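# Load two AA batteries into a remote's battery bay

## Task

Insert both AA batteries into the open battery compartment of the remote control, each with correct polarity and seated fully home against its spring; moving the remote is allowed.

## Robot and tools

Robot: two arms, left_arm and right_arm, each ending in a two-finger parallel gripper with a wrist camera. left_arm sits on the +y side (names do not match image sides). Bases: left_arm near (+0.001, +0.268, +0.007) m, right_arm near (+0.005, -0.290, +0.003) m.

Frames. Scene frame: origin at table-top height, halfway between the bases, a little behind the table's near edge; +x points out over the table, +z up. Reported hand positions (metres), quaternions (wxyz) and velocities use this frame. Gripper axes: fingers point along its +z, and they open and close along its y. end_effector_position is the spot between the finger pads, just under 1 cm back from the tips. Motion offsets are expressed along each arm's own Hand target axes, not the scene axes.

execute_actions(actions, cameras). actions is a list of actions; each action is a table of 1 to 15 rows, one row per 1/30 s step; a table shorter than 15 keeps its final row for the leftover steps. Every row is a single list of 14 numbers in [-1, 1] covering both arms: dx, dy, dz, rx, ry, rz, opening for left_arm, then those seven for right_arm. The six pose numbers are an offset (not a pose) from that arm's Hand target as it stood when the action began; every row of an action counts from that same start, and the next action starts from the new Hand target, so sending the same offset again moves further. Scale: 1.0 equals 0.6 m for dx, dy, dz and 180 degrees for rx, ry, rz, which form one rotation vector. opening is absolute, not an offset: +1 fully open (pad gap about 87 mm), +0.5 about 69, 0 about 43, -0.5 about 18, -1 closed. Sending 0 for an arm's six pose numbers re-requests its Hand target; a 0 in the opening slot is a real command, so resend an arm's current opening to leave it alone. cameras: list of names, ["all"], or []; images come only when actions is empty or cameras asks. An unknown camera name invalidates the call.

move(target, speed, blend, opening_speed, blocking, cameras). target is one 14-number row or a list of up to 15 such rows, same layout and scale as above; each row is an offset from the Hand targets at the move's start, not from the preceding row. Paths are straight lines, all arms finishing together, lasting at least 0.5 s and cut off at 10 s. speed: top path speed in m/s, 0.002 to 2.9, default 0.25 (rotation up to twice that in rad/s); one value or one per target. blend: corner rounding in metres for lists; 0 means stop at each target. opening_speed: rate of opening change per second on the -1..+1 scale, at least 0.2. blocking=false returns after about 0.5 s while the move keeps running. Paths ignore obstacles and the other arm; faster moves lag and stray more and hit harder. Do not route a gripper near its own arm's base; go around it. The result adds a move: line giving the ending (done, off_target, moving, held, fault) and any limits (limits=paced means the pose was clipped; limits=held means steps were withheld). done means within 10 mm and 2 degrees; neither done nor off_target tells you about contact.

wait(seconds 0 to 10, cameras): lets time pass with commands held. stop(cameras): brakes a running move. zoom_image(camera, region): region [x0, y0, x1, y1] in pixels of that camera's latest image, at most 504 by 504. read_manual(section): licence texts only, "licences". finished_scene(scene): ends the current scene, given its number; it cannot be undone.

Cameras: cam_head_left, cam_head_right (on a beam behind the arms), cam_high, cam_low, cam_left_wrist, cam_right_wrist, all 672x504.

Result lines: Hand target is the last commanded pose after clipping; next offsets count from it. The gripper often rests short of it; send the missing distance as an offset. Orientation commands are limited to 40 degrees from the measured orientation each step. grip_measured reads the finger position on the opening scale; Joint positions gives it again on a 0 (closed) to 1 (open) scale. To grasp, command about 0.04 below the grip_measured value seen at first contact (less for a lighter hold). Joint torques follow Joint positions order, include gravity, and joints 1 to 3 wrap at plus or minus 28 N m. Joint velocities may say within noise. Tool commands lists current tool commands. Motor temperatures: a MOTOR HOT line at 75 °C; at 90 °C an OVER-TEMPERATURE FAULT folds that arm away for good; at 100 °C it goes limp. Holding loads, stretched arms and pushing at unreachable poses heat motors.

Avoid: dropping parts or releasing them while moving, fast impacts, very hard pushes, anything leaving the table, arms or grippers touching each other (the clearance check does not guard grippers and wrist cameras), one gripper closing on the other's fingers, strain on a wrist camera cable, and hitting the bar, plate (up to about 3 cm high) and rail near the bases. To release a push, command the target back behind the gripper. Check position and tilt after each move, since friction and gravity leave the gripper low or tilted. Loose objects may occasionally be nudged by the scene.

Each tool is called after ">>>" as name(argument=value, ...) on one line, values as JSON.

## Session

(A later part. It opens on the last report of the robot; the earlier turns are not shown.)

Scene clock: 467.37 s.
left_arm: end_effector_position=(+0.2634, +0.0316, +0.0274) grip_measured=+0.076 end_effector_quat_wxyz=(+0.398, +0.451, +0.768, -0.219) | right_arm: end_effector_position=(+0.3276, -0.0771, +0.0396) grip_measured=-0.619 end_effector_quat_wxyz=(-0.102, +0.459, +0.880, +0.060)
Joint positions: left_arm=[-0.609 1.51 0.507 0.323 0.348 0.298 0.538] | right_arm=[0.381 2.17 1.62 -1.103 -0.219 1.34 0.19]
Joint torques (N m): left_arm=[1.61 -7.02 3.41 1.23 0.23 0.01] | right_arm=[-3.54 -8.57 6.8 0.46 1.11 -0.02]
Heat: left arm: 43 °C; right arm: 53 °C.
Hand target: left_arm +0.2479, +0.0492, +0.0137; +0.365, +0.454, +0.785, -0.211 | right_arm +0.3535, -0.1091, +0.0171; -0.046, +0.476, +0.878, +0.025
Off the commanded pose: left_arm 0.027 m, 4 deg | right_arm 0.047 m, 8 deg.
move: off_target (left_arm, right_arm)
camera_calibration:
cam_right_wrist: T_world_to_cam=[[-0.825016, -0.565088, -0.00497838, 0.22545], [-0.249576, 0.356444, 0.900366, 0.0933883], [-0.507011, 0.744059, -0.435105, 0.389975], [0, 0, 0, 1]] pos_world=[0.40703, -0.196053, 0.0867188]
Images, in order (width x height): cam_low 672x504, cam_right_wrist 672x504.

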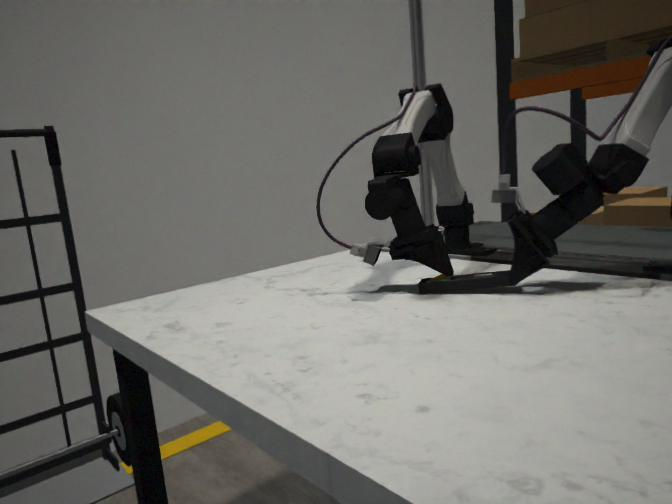

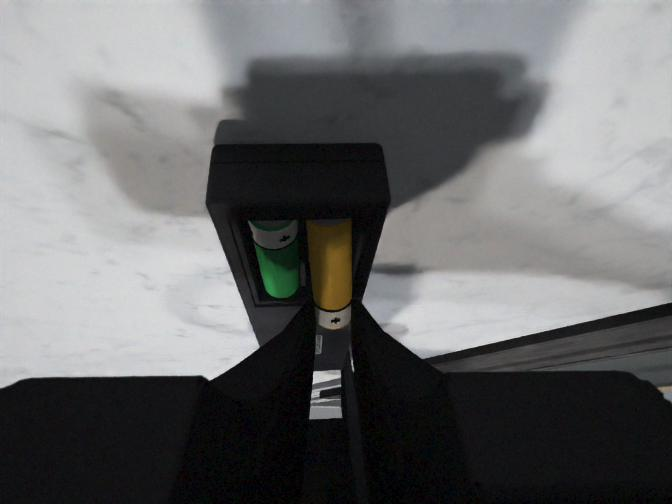

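>>> move(target=[0.0255,0,0.0214,0,0,0,-0.05,-0.0035,0.0,0.033,0,0,0,-0.95], speed=0.06, cameras=["cam_right_wrist","cam_low"])

>>> zoom_image(camera="cam_low", region=[390, 235, 520, 305])

>>> zoom_image(camera="cam_right_wrist", region=[230, 150, 430, 350])

Scene clock: 469.43 s.
left_arm: end_effector_position=(+0.2629, +0.0326, +0.0166) grip_measured=+0.076 end_effector_quat_wxyz=(+0.406, +0.451, +0.764, -0.221) | right_arm: end_effector_position=(+0.3270, -0.0748, +0.0321) grip_measured=-0.619 end_effector_quat_wxyz=(-0.113, +0.460, +0.878, +0.064)
Joint positions: left_arm=[-0.605 1.55 0.467 0.421 0.355 0.301 0.538] | right_arm=[0.378 2.189 1.611 -1.084 -0.239 1.338 0.191]
Joint torques (N m): left_arm=[1.26 -3.79 3.28 1.37 0.18 0.04] | right_arm=[-3.08 -8.03 4.1 0.78 1.24 -0.03]
Heat: left arm: 42 °C; right arm: 53 °C.
Hand target: left_arm +0.2478, +0.0493, -0.0064; +0.365, +0.454, +0.785, -0.211 | right_arm +0.3535, -0.1090, -0.0027; -0.046, +0.476, +0.878, +0.025
Off the commanded pose: left_arm 0.032 m, 5 deg | right_arm 0.056 m, 9 deg.
move: off_target (left_arm, right_arm)
camera_calibration:
cam_right_wrist: T_world_to_cam=[[-0.826403, -0.563079, -0.00101272, 0.22668], [-0.234883, 0.343091, 0.90946, 0.0930978], [-0.51175, 0.751818, -0.415789, 0.386252], [0, 0, 0, 1]] pos_world=[0.406861, -0.194693, 0.0761601]
Images, in order (width x height): cam_low 672x504, cam_right_wrist 672x504.

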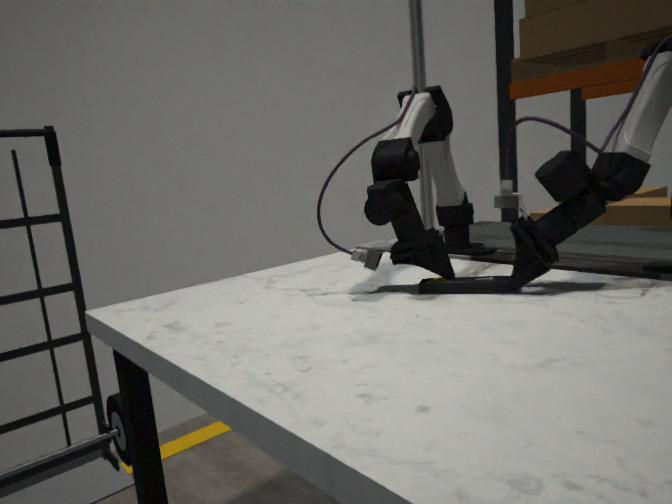

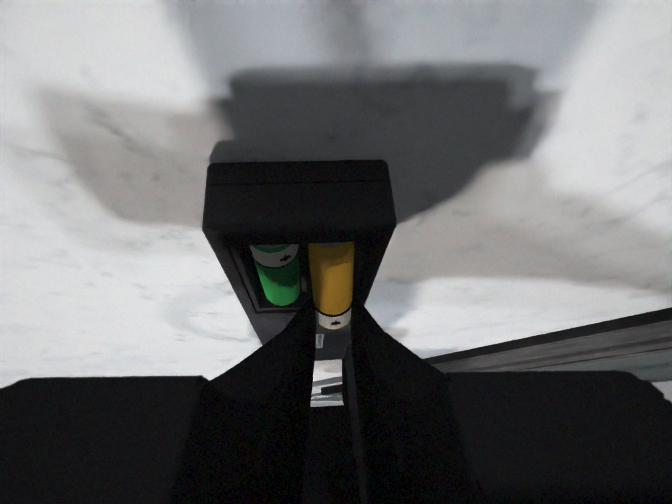

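Scaled by 3.877 from the camera's 672x504 image, which has a finer 960x720 frame.

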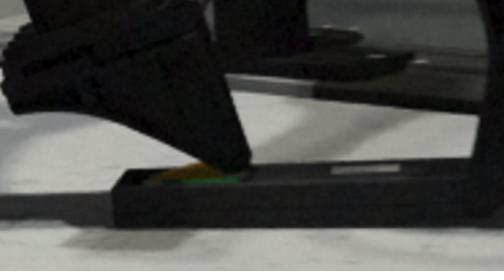

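Scaled by 2.520 from the camera's 672x504 image, which has a finer 960x720 frame.

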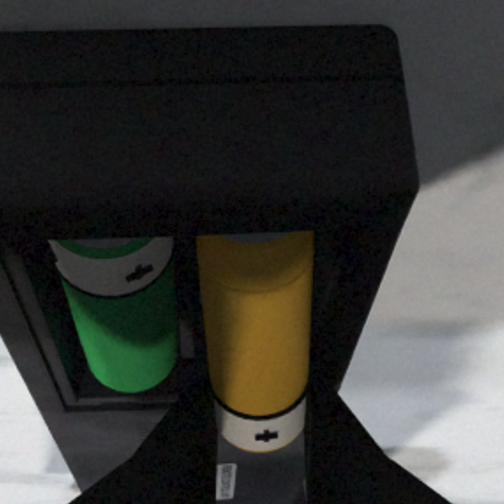

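>>> move(target=[0,0,0,0,0,0,-0.05,-0.04,0,0,0,0,0,-0.95], speed=0.06, cameras=["cam_low","cam_right_wrist"])

>>> zoom_image(camera="cam_low", region=[390, 235, 520, 305])

>>> zoom_image(camera="cam_right_wrist", region=[200, 200, 450, 388])

Scene clock: 474.50 s.
left_arm: end_effector_position=(+0.2645, +0.0310, +0.0189) grip_measured=+0.076 end_effector_quat_wxyz=(+0.412, +0.451, +0.760, -0.223) | right_arm: end_effector_position=(+0.3294, -0.0804, +0.0321) grip_measured=-0.619 end_effector_quat_wxyz=(-0.140, +0.458, +0.874, +0.085)
Joint positions: left_arm=[-0.604 1.55 0.467 0.434 0.358 0.301 0.538] | right_arm=[0.336 2.205 1.611 -1.086 -0.305 1.292 0.191]
Joint torques (N m): left_arm=[1.28 -3.92 3.28 1.27 0.11 0.05] | right_arm=[-4.45 -7.95 7.13 0.61 1.76 -0.09]
Heat: left arm: 42 °C; right arm: 52 °C.
Hand target: left_arm +0.2478, +0.0493, -0.0064; +0.365, +0.454, +0.785, -0.211 | right_arm +0.3665, -0.1290, -0.0053; -0.046, +0.476, +0.878, +0.025
Off the commanded pose: left_arm 0.035 m, 6 deg | right_arm 0.072 m, 13 deg.
move: off_target (left_arm, right_arm)
camera_calibration:
cam_right_wrist: T_world_to_cam=[[-0.827386, -0.561499, -0.0123446, 0.226332], [-0.206968, 0.284394, 0.9361, 0.0808679], [-0.522108, 0.777071, -0.351516, 0.394985], [0, 0, 0, 1]] pos_world=[0.410226, -0.202845, 0.0659372]
Images, in order (width x height): cam_low 672x504, cam_right_wrist 672x504.

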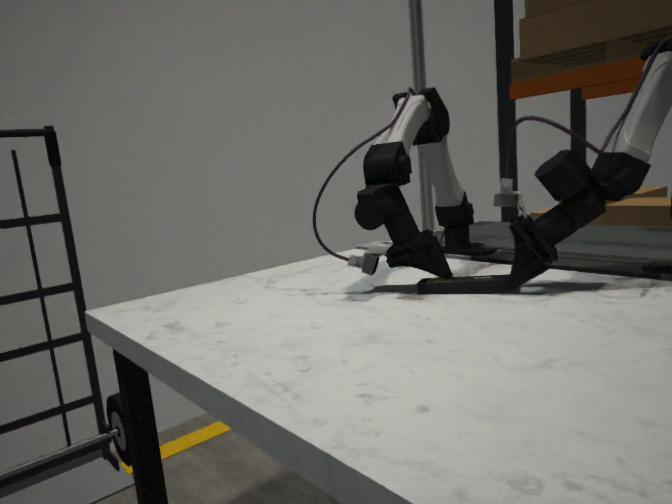

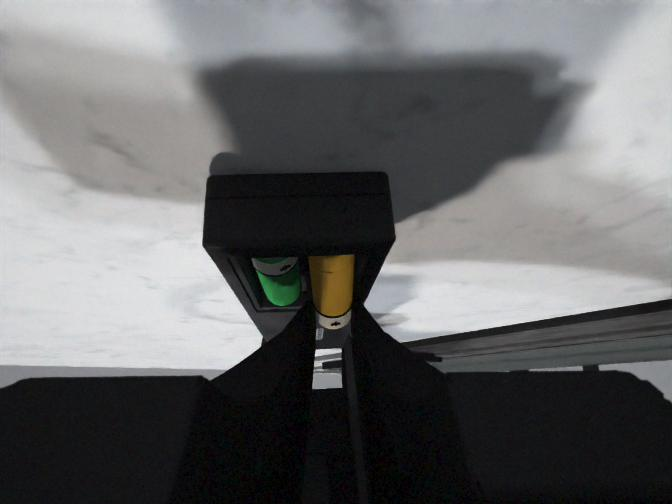

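Scaled by 3.877 from the camera's 672x504 image, which has a finer 960x720 frame.

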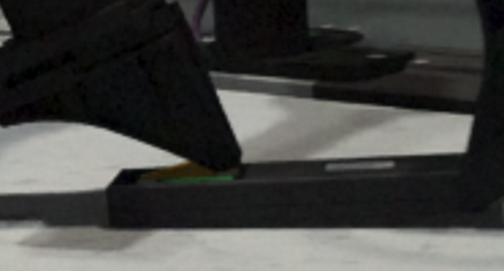

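Scaled by 2.016 from the camera's 672x504 image, which has a finer 960x720 frame.

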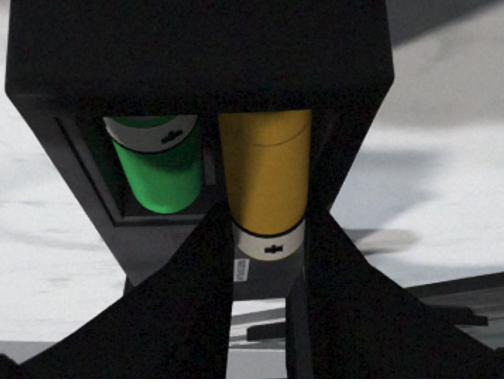

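>>> move(target=[0,0,0,0,0,0,-0.05,-0.03,0,0.02,0,-0.06,0,-0.95], speed=0.06, cameras=["cam_low","cam_right_wrist"])

>>> zoom_image(camera="cam_low", region=[390, 235, 520, 305])

>>> zoom_image(camera="cam_right_wrist", region=[200, 200, 450, 388])

Scene clock: 477.60 s.
left_arm: end_effector_position=(+0.2651, +0.0304, +0.0183) grip_measured=+0.076 end_effector_quat_wxyz=(+0.412, +0.451, +0.759, -0.223) | right_arm: end_effector_position=(+0.3299, -0.0820, +0.0308) grip_measured=-0.619 end_effector_quat_wxyz=(-0.131, +0.461, +0.874, +0.076)
Joint positions: left_arm=[-0.604 1.556 0.467 0.442 0.359 0.301 0.538] | right_arm=[0.341 2.202 1.611 -1.087 -0.28 1.305 0.191]
Joint torques (N m): left_arm=[1.26 -4.41 3.25 1.2 0.11 0.03] | right_arm=[-3.08 -9.28 5.3 0.97 2.84 0.06]
Heat: left arm: 41 °C; right arm: 52 °C.
Hand target: left_arm +0.2478, +0.0493, -0.0064; +0.365, +0.454, +0.785, -0.211 | right_arm +0.3756, -0.1429, -0.0191; +0.037, +0.476, +0.878, -0.020
Off the commanded pose: left_arm 0.036 m, 6 deg | right_arm 0.091 m, 22 deg.
move: off_target (left_arm, right_arm)
camera_calibration:
cam_right_wrist: T_world_to_cam=[[-0.830311, -0.557286, -0.00402936, 0.226932], [-0.211555, 0.308495, 0.927402, 0.086286], [-0.515586, 0.770885, -0.374043, 0.394146], [0, 0, 0, 1]] pos_world=[0.409895, -0.203994, 0.0683202]
Images, in order (width x height): cam_low 672x504, cam_right_wrist 672x504.

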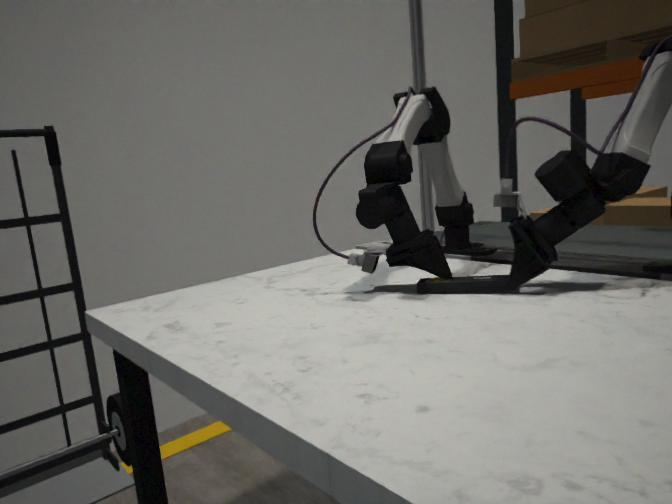

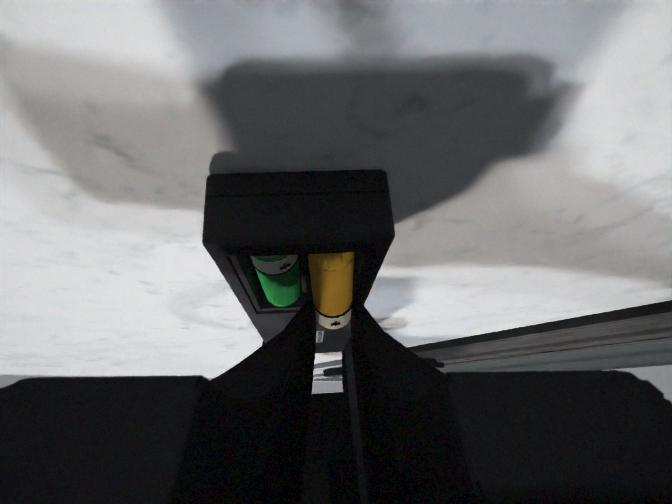

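Scaled by 3.877 from the camera's 672x504 image, which has a finer 960x720 frame.

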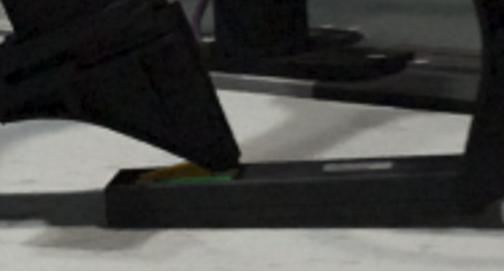

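Scaled by 2.016 from the camera's 672x504 image, which has a finer 960x720 frame.

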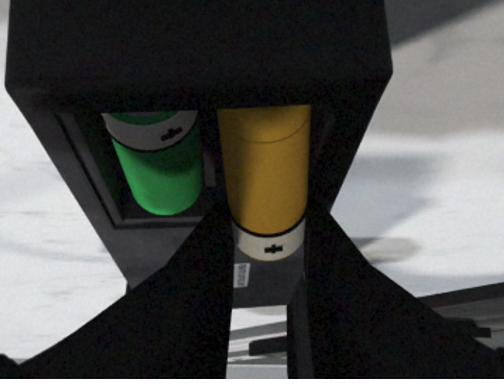

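>>> move(target=[0,0,0,0,0,0,-0.05,-0.04,0,0.02,0,-0.03,0,-0.95], speed=0.06)

>>> move(target=[0,0,0,0,0,0,-0.05,-0.04,0,0.02,0,-0.03,0,-0.95], speed=0.06, cameras=["cam_low","cam_right_wrist"])

>>> zoom_image(camera="cam_low", region=[390, 235, 520, 305])

>>> zoom_image(camera="cam_right_wrist", region=[200, 200, 450, 388])

Scene clock: 480.27 s.
left_arm: end_effector_position=(+0.2658, +0.0292, +0.0198) grip_measured=+0.076 end_effector_quat_wxyz=(+0.416, +0.452, +0.757, -0.225) | right_arm: end_effector_position=(+0.3308, -0.0843, +0.0309) grip_measured=-0.619 end_effector_quat_wxyz=(-0.125, +0.462, +0.875, +0.071)
Joint positions: left_arm=[-0.604 1.556 0.467 0.45 0.363 0.301 0.538] | right_arm=[0.341 2.2 1.613 -1.091 -0.265 1.305 0.191]
Joint torques (N m): left_arm=[1.24 -4.48 3.22 1.12 0.07 0.03] | right_arm=[-4.71 -8.42 5.27 1.15 3.41 -0.12]
Motor temperatures (°C): left_arm=[27 41 34 41 27 30 33] | right_arm=[30 52 38 31 35 26 29]
Heat: left arm: 41 °C; right arm: 52 °C.
Hand target: left_arm +0.2478, +0.0493, -0.0064; +0.365, +0.454, +0.785, -0.211 | right_arm +0.3892, -0.1638, -0.0290; +0.078, +0.475, +0.876, -0.043
Off the commanded pose: left_arm 0.038 m, 7 deg | right_arm 0.115 m, 27 deg.
move: off_target (left_arm, right_arm)

Scene clock: 481.93 s.
left_arm: end_effector_position=(+0.2672, +0.0270, +0.0225) grip_measured=+0.075 end_effector_quat_wxyz=(+0.422, +0.452, +0.752, -0.228) | right_arm: end_effector_position=(+0.3318, -0.0879, +0.0313) grip_measured=-0.619 end_effector_quat_wxyz=(-0.117, +0.459, +0.879, +0.063)
Joint positions: left_arm=[-0.604 1.556 0.467 0.465 0.369 0.301 0.538] | right_arm=[0.341 2.199 1.622 -1.101 -0.242 1.297 0.191]
Joint torques (N m): left_arm=[1.21 -4.62 3.17 0.97 -0.01 0.02] | right_arm=[-6.31 -8.05 5.26 1.3 3.91 -0.18]
Heat: left arm: 41 °C; right arm: 52 °C.
Hand target: left_arm +0.2478, +0.0494, -0.0064; +0.365, +0.454, +0.785, -0.211 | right_arm +0.4031, -0.1855, -0.0366; +0.119, +0.472, +0.871, -0.065
Off the commanded pose: left_arm 0.041 m, 8 deg | right_arm 0.139 m, 31 deg.
move: off_target (left_arm, right_arm)
camera_calibration:
cam_right_wrist: T_world_to_cam=[[-0.824515, -0.565829, 0.00356463, 0.222235], [-0.228318, 0.338451, 0.912865, 0.0966818], [-0.517732, 0.751857, -0.408247, 0.399978], [0, 0, 0, 1]] pos_world=[0.412391, -0.207701, 0.07424]
Images, in order (width x height): cam_low 672x504, cam_right_wrist 672x504.

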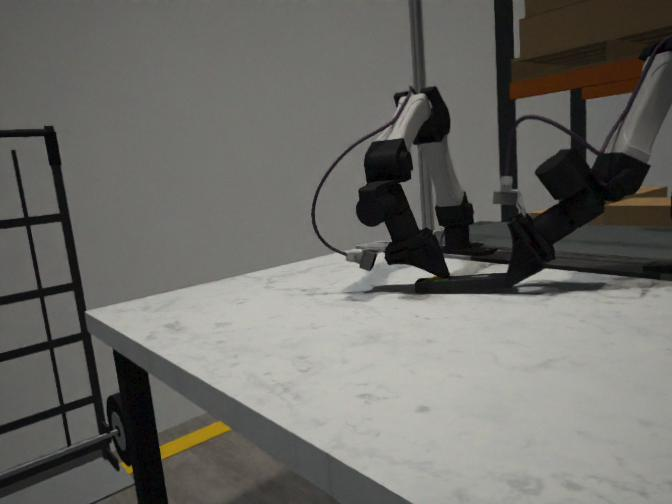

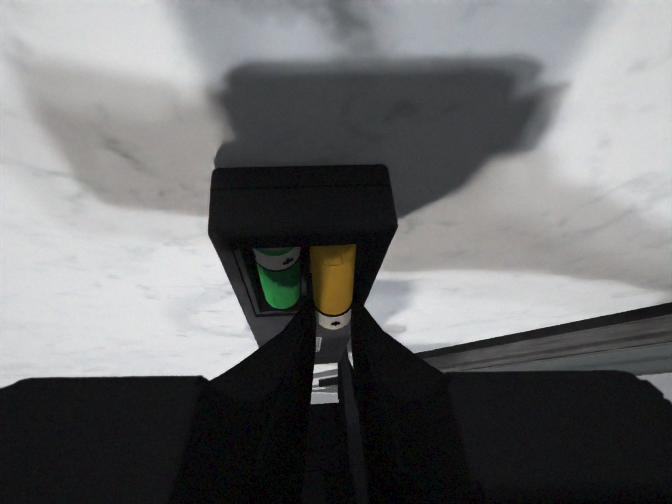

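Scaled by 3.877 from the camera's 672x504 image, which has a finer 960x720 frame.

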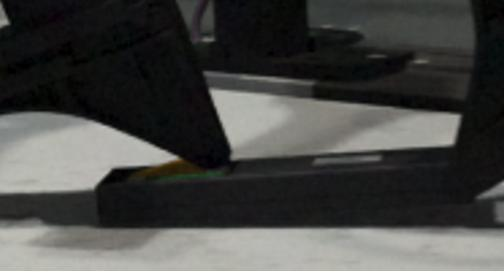

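Scaled by 2.016 from the camera's 672x504 image, which has a finer 960x720 frame.

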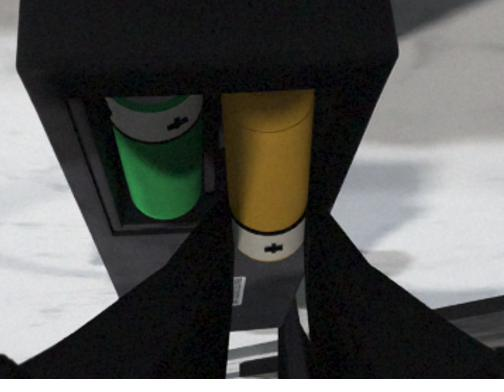

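>>> move(target=[0.08,0,-0.02,0,0,0,-0.05,-0.05,0,0.01,0,0,0,-0.95], speed=0.06)

>>> move(target=[0.04,0,-0.03,0,0,0,-0.05,-0.03,0,0.02,0,-0.03,0,-0.95], speed=0.06, cameras=["cam_low","cam_right_wrist"])

>>> zoom_image(camera="cam_low", region=[390, 235, 520, 305])

>>> zoom_image(camera="cam_right_wrist", region=[200, 200, 450, 388])

Scene clock: 484.37 s.
left_arm: end_effector_position=(+0.2633, +0.0279, +0.0325) grip_measured=+0.075 end_effector_quat_wxyz=(+0.485, +0.465, +0.698, -0.246) | right_arm: end_effector_position=(+0.3317, -0.0935, +0.0357) grip_measured=-0.618 end_effector_quat_wxyz=(-0.125, +0.447, +0.883, +0.070)
Joint positions: left_arm=[-0.575 1.556 0.337 0.745 0.448 0.339 0.537] | right_arm=[0.322 2.199 1.633 -1.123 -0.258 1.251 0.191]
Joint torques (N m): left_arm=[4.71 -4.9 -1.91 -0.13 -0.28 0.13] | right_arm=[-9.58 -7.76 7.25 1.28 4.02 -0.28]
Heat: left arm: 41 °C; right arm: 52 °C.
Hand target: left_arm +0.2278, +0.0840, -0.0353; +0.365, +0.454, +0.785, -0.212 | right_arm +0.4198, -0.2110, -0.0343; +0.119, +0.472, +0.871, -0.065
Off the commanded pose: left_arm 0.095 m, 18 deg | right_arm 0.163 m, 32 deg.
move: off_target (left_arm, right_arm)

Scene clock: 486.93 s.
left_arm: end_effector_position=(+0.2440, +0.0778, +0.0118) grip_measured=+0.073 end_effector_quat_wxyz=(+0.464, +0.460, +0.719, -0.236) | right_arm: end_effector_position=(+0.4259, -0.2089, +0.0137) grip_measured=-0.618 end_effector_quat_wxyz=(+0.143, +0.467, +0.872, -0.037)
Joint positions: left_arm=[-0.427 1.46 0.207 0.68 0.545 0.423 0.537] | right_arm=[0.21 2.182 1.611 -0.861 0.263 1.168 0.191]
Joint torques (N m): left_arm=[1.5 -1.72 1.11 0.15 -0.43 0.19] | right_arm=[-0.65 -3.03 1.11 1.53 1.08 0.08]
Heat: left arm: 40 °C; right arm: 51 °C.
Hand target: left_arm +0.2133, +0.1094, -0.0421; +0.365, +0.454, +0.785, -0.212 | right_arm +0.4311, -0.2282, -0.0410; +0.160, +0.469, +0.864, -0.087
Off the commanded pose: left_arm 0.070 m, 14 deg | right_arm 0.058 m, 6 deg.
move: off_target (left_arm, right_arm)
camera_calibration:
cam_right_wrist: T_world_to_cam=[[-0.829912, -0.55393, -0.0663881, 0.237206], [-0.4909, 0.668525, 0.558652, 0.360862], [-0.265072, 0.496222, -0.826741, 0.377165], [0, 0, 0, 1]] pos_world=[0.473983, -0.297007, 0.125969]
Images, in order (width x height): cam_low 672x504, cam_right_wrist 672x504.

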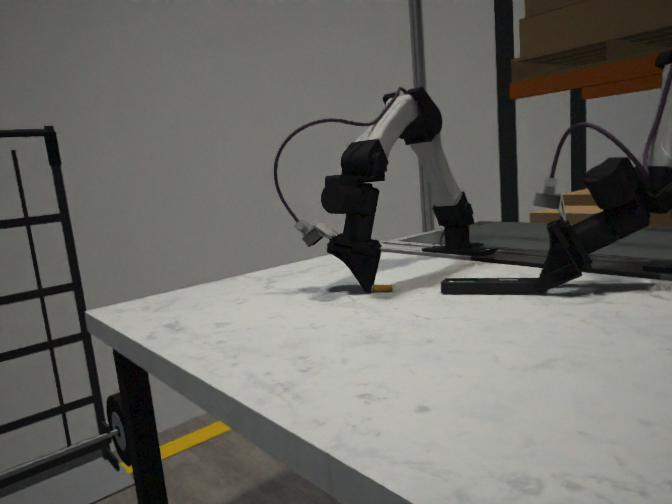

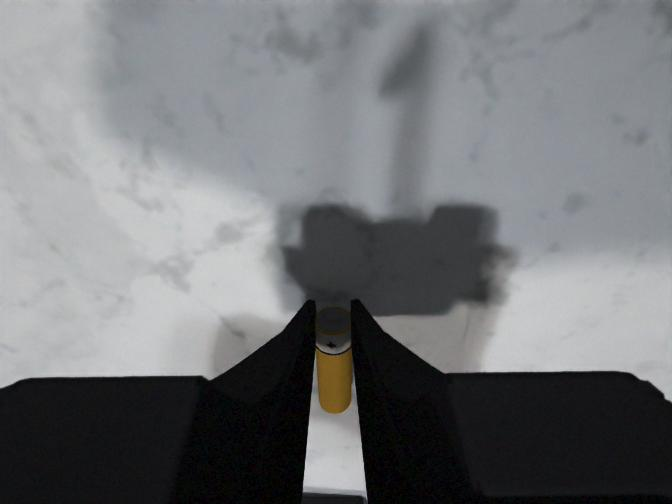

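Scaled by 3.877 from the camera's 672x504 image, which has a finer 960x720 frame.

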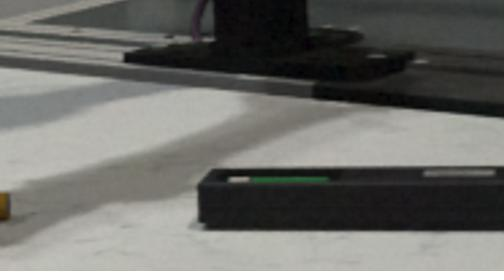

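Scaled by 2.016 from the camera's 672x504 image, which has a finer 960x720 frame.

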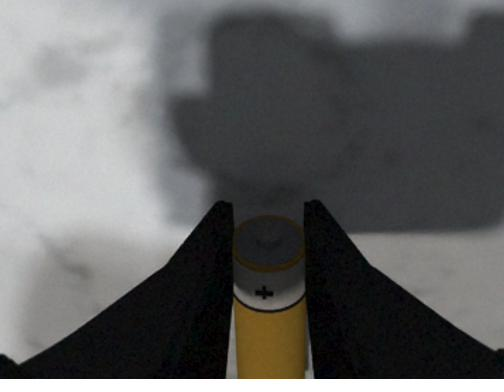

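>>> move(target=[-0.105,0,0,0,0,0,-0.05,0,0,-0.085,0,0,0,-0.95], speed=0.1, cameras=["all"])

>>> zoom_image(camera="cam_low", region=[330, 220, 600, 320])

>>> zoom_image(camera="cam_high", region=[230, 100, 480, 330])

Scene clock: 491.87 s.
left_arm: end_effector_position=(+0.2368, +0.0713, +0.0130) grip_measured=+0.073 end_effector_quat_wxyz=(+0.386, +0.455, +0.772, -0.219) | right_arm: end_effector_position=(+0.4248, -0.2084, +0.0166) grip_measured=-0.618 end_effector_quat_wxyz=(+0.164, +0.472, +0.864, -0.060)
Joint positions: left_arm=[-0.519 1.384 0.358 0.294 0.42 0.369 0.537] | right_arm=[0.238 2.176 1.61 -0.873 0.331 1.209 0.191]
Joint torques (N m): left_arm=[-0.59 -2.19 7.13 1.43 -0.01 -0.14] | right_arm=[0.39 -8.99 7.73 0.28 0.54 0.1]
Heat: left arm: 40 °C; right arm: 50 °C.
Hand target: left_arm +0.2335, +0.0742, +0.0061; +0.365, +0.454, +0.785, -0.212 | right_arm +0.4211, -0.2129, +0.0066; +0.160, +0.469, +0.864, -0.087
Off the commanded pose: left_arm 0.008 m, 3 deg | right_arm 0.012 m, 3 deg.
move: off_target (left_arm, right_arm)
camera_calibration:
cam_left_wrist: T_world_to_cam=[[-0.860493, -0.509065, -0.0201175, 0.239941], [-0.507981, 0.860331, -0.0422614, 0.0807336], [0.0388215, -0.0261464, -0.998904, 0.145965], [0, 0, 0, 1]] pos_world=[0.241812, 0.0565044, 0.154044]
cam_right_wrist: T_world_to_cam=[[-0.840678, -0.539291, -0.0492516, 0.244162], [-0.4855, 0.710276, 0.509704, 0.365646], [-0.239896, 0.452408, -0.858939, 0.359748], [0, 0, 0, 1]] pos_world=[0.469084, -0.290788, 0.134656]

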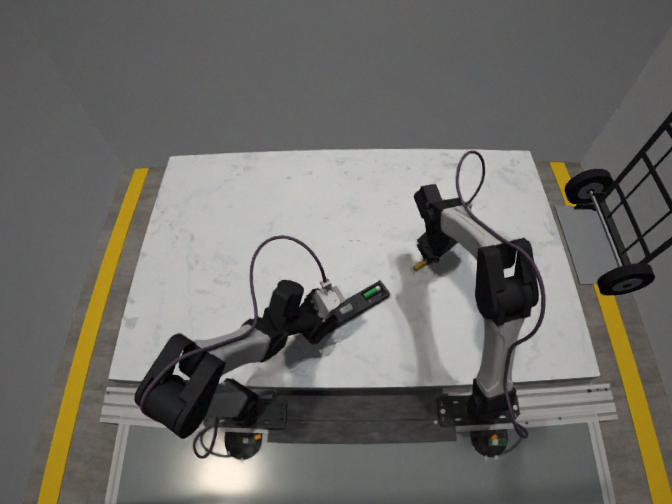

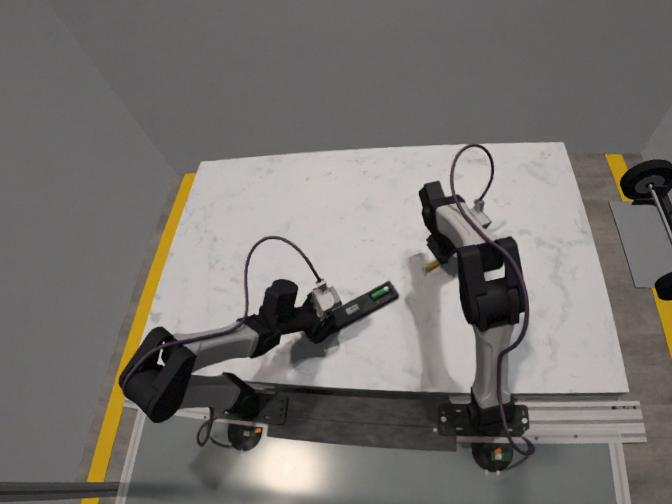

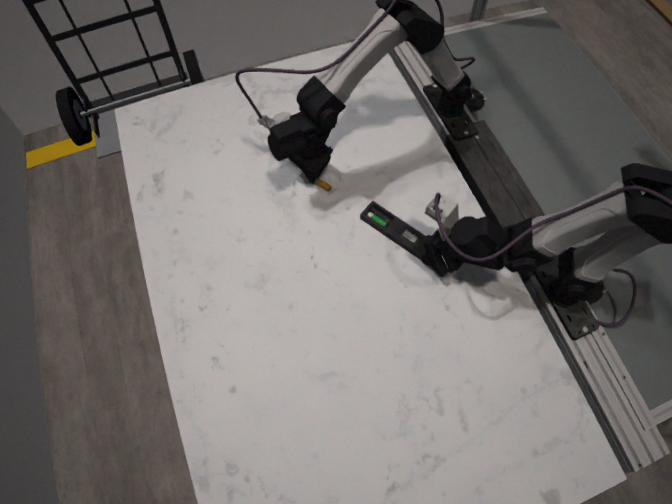

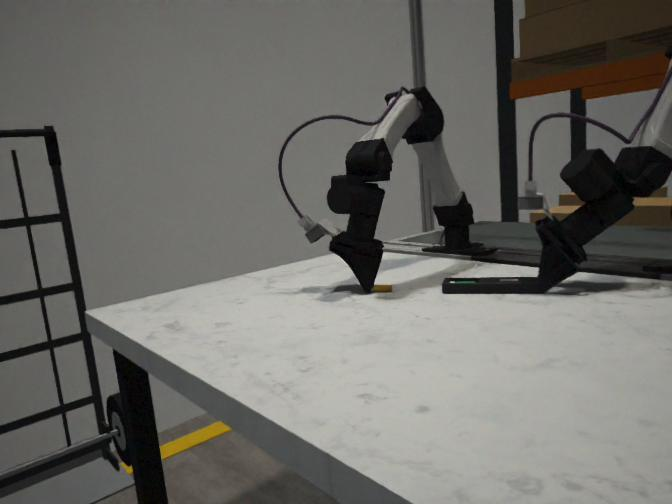

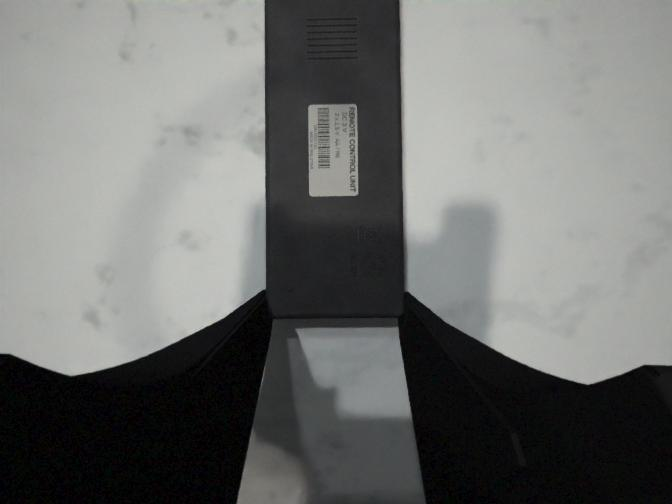

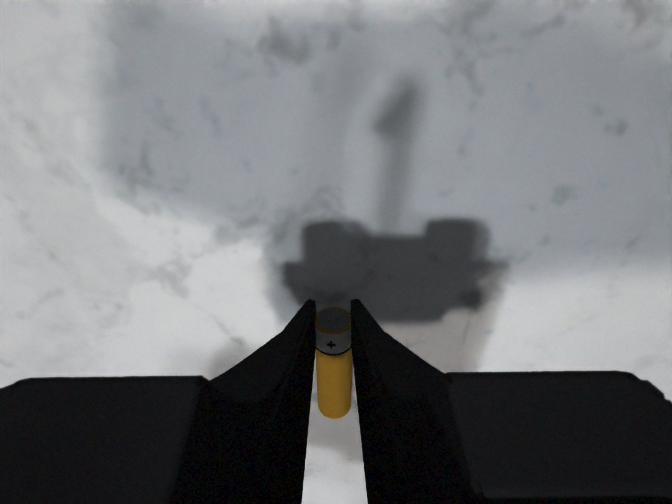

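Scaled by 1.867 from the camera's 672x504 image, which has a finer 960x720 frame.

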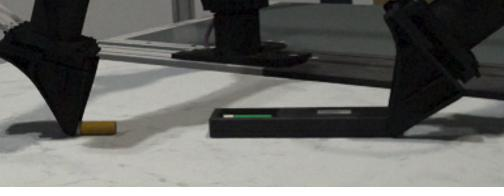

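Scaled by 2.016 from the camera's 672x504 image, which has a finer 960x720 frame.

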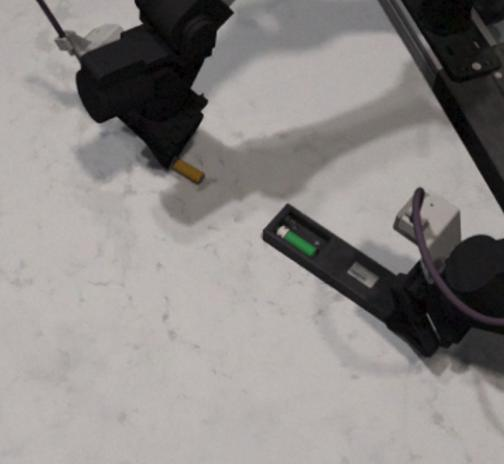

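>>> move(target=[[0,0,0,0,0,0,-0.05,0,0,0,0,0,0,-0.2],[0,0,0,0,0,0,-0.05,-0.048,0,-0.125,0,0.117,0,-0.2]], opening_speed=1, speed=0.25)

>>> move(target=[0,0,0,0,0,0,-0.05,0,0,0,0,0,-0.5,-0.2], speed=0.6)

>>> move(target=[0,0,0,0,0,0,-0.05,0,0,0,0,0,-0.49,-0.2], speed=0.6, cameras=["cam_right_wrist","cam_high"])

Scene clock: 497.60 s.
left_arm: end_effector_position=(+0.2367, +0.0713, +0.0130) grip_measured=+0.073 end_effector_quat_wxyz=(+0.386, +0.454, +0.773, -0.219) | right_arm: end_effector_position=(+0.4150, -0.2168, +0.0823) grip_measured=-0.200 end_effector_quat_wxyz=(-0.002, +0.479, +0.878, -0.014)
Joint positions: left_arm=[-0.519 1.384 0.359 0.293 0.42 0.368 0.537] | right_arm=[0.111 2.312 2.092 -1.405 0.047 1.111 0.4]
Joint torques (N m): left_arm=[-0.61 -2.18 7.21 1.43 -0.01 -0.12] | right_arm=[-0.2 -12.21 9.84 0.11 -0.1 -0.03]
Heat: left arm: 39 °C; right arm: 50 °C.
Hand target: left_arm +0.2336, +0.0742, +0.0062; +0.365, +0.454, +0.785, -0.212 | right_arm +0.4211, -0.2128, +0.0869; +0.000, +0.477, +0.879, +0.000
Off the commanded pose: left_arm 0.008 m, 3 deg | right_arm 0.009 m, 2 deg.
move: off_target (left_arm)

Scene clock: 499.93 s.
left_arm: end_effector_position=(+0.2367, +0.0713, +0.0130) grip_measured=+0.073 end_effector_quat_wxyz=(+0.386, +0.454, +0.773, -0.219) | right_arm: end_effector_position=(+0.4168, -0.2199, +0.0851) grip_measured=-0.200 end_effector_quat_wxyz=(-0.008, -0.278, +0.961, -0.008)
Joint positions: left_arm=[-0.519 1.384 0.359 0.293 0.42 0.368 0.537] | right_arm=[0.221 2.443 2.32 -1.501 0.039 -0.34 0.4]
Joint torques (N m): left_arm=[-0.59 -2.18 7.21 1.43 -0.01 -0.12] | right_arm=[0.34 -12.93 9.84 0.15 -0.21 -0.03]
Heat: left arm: 39 °C; right arm: 51 °C.
Hand target: left_arm +0.2336, +0.0742, +0.0062; +0.365, +0.454, +0.785, -0.212 | right_arm +0.4211, -0.2128, +0.0870; +0.000, -0.285, +0.959, +0.000
Off the commanded pose: left_arm 0.008 m, 3 deg | right_arm 0.008 m, 2 deg.
move: off_target (left_arm)

Scene clock: 502.27 s.
left_arm: end_effector_position=(+0.2367, +0.0713, +0.0130) grip_measured=+0.073 end_effector_quat_wxyz=(+0.386, +0.454, +0.773, -0.219) | right_arm: end_effector_position=(+0.4192, -0.2163, +0.0740) grip_measured=-0.200 end_effector_quat_wxyz=(+0.023, +0.870, -0.493, -0.010)
Joint positions: left_arm=[-0.519 1.384 0.359 0.293 0.42 0.368 0.537] | right_arm=[0.29 2.223 1.902 -1.335 0.037 -1.818 0.4]
Joint torques (N m): left_arm=[-0.61 -2.18 7.2 1.43 -0.01 -0.12] | right_arm=[-0.09 -16.16 5.41 0.19 -0.24 0]
Heat: left arm: 39 °C; right arm: 52 °C.
Hand target: left_arm +0.2336, +0.0742, +0.0062; +0.365, +0.454, +0.785, -0.212 | right_arm +0.4211, -0.2129, +0.0868; +0.000, +0.872, -0.490, +0.000
Off the commanded pose: left_arm 0.008 m, 3 deg | right_arm 0.014 m, 3 deg.
move: off_target (left_arm, right_arm)
camera_calibration:
cam_right_wrist: T_world_to_cam=[[0.86197, 0.505081, -0.0435975, -0.250306], [0.347853, -0.526694, 0.775624, -0.297358], [0.36879, -0.68373, -0.629688, -0.106635], [0, 0, 0, 1]] pos_world=[0.358519, -0.103101, 0.152578]
Images, in order (width x height): cam_high 672x504, cam_right_wrist 672x504.

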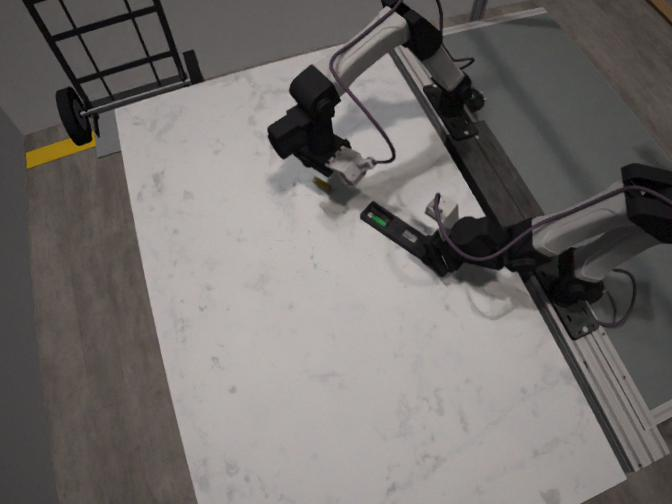

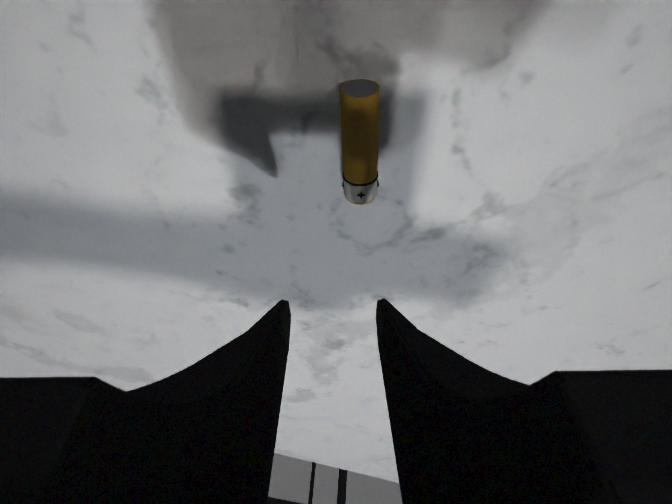

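>>> move(target=[0,0,0,0,0,0,-0.05,-0.011,-0.017,0.13,0,0,0,-0.2], speed=0.12, cameras=["cam_right_wrist"])

Scene clock: 505.80 s.
left_arm: end_effector_position=(+0.2367, +0.0713, +0.0130) grip_measured=+0.073 end_effector_quat_wxyz=(+0.386, +0.454, +0.773, -0.219) | right_arm: end_effector_position=(+0.4282, -0.2074, +0.0163) grip_measured=-0.200 end_effector_quat_wxyz=(+0.004, +0.871, -0.491, +0.007)
Joint positions: left_arm=[-0.519 1.384 0.359 0.293 0.42 0.368 0.537] | right_arm=[0.299 2.253 1.719 -1.072 0.034 -1.814 0.4]
Joint torques (N m): left_arm=[-0.59 -2.18 7.2 1.43 -0.01 -0.12] | right_arm=[0.28 -11.4 5.31 0.28 -0.23 0.08]
Heat: left arm: 39 °C; right arm: 53 °C.
Hand target: left_arm +0.2336, +0.0742, +0.0062; +0.365, +0.454, +0.785, -0.212 | right_arm +0.4264, -0.2019, +0.0091; +0.000, +0.871, -0.490, +0.000
Off the commanded pose: left_arm 0.008 m, 3 deg | right_arm 0.009 m, 1 deg.
move: off_target (left_arm)
camera_calibration:
cam_right_wrist: T_world_to_cam=[[0.859893, 0.510446, 0.00545778, -0.263897], [0.314565, -0.538274, 0.781863, -0.239343], [0.402036, -0.670602, -0.623426, -0.151847], [0, 0, 0, 1]] pos_world=[0.36326, -0.0959561, 0.0939089]
Images, in order (width x height): cam_right_wrist 672x504.

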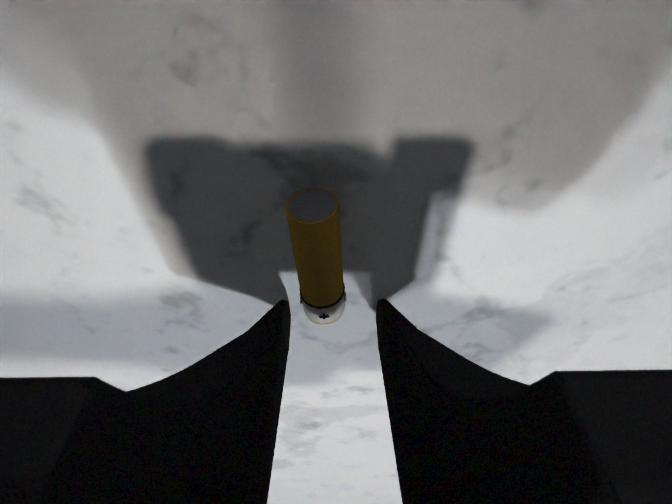

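>>> move(target=[[0,0,0,0,0,0,-0.05,-0.024,-0.002,0,0,0,0,-0.2],[0,0,0,0,0,0,-0.05,-0.024,-0.002,0,0,0,0,-0.9]], speed=0.1, opening_speed=0.6, cameras=["cam_right_wrist"])

Scene clock: 508.70 s.
left_arm: end_effector_position=(+0.2367, +0.0713, +0.0130) grip_measured=+0.073 end_effector_quat_wxyz=(+0.386, +0.454, +0.773, -0.219) | right_arm: end_effector_position=(+0.4267, -0.1947, +0.0156) grip_measured=-0.609 end_effector_quat_wxyz=(+0.000, +0.870, -0.493, +0.011)
Joint positions: left_arm=[-0.519 1.384 0.359 0.293 0.42 0.368 0.537] | right_arm=[0.33 2.253 1.714 -1.056 0.034 -1.781 0.195]
Joint torques (N m): left_arm=[-0.59 -2.19 7.2 1.43 -0.01 -0.12] | right_arm=[0.69 -12.05 4.6 0.21 -0.22 0.08]
Heat: left arm: 39 °C; right arm: 54 °C.
Hand target: left_arm +0.2336, +0.0742, +0.0062; +0.365, +0.454, +0.785, -0.212 | right_arm +0.4200, -0.1890, +0.0091; +0.000, +0.871, -0.490, +0.000
Off the commanded pose: left_arm 0.008 m, 3 deg | right_arm 0.011 m, 1 deg.
move: off_target (left_arm, right_arm); target 2's new opening was sent with right_arm's hand 0.011 m and 1 deg from that target
camera_calibration:
cam_right_wrist: T_world_to_cam=[[0.861834, 0.506903, 0.0171063, -0.270803], [0.303114, -0.541809, 0.783942, -0.22718], [0.406651, -0.670442, -0.620598, -0.145048], [0, 0, 0, 1]] pos_world=[0.361233, -0.0830637, 0.0927118]
Images, in order (width x height): cam_right_wrist 672x504.

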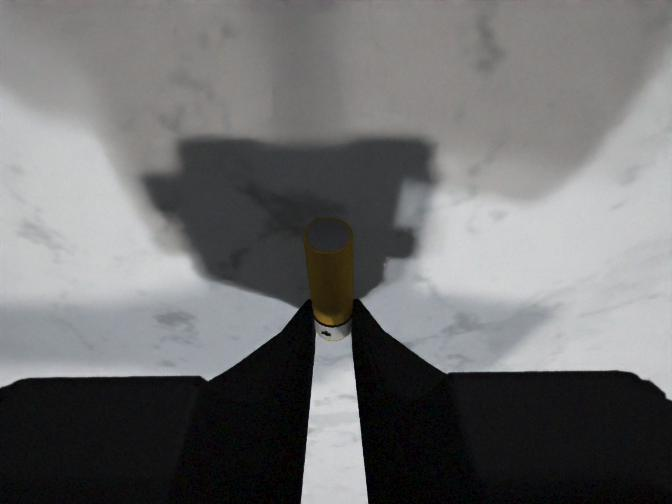

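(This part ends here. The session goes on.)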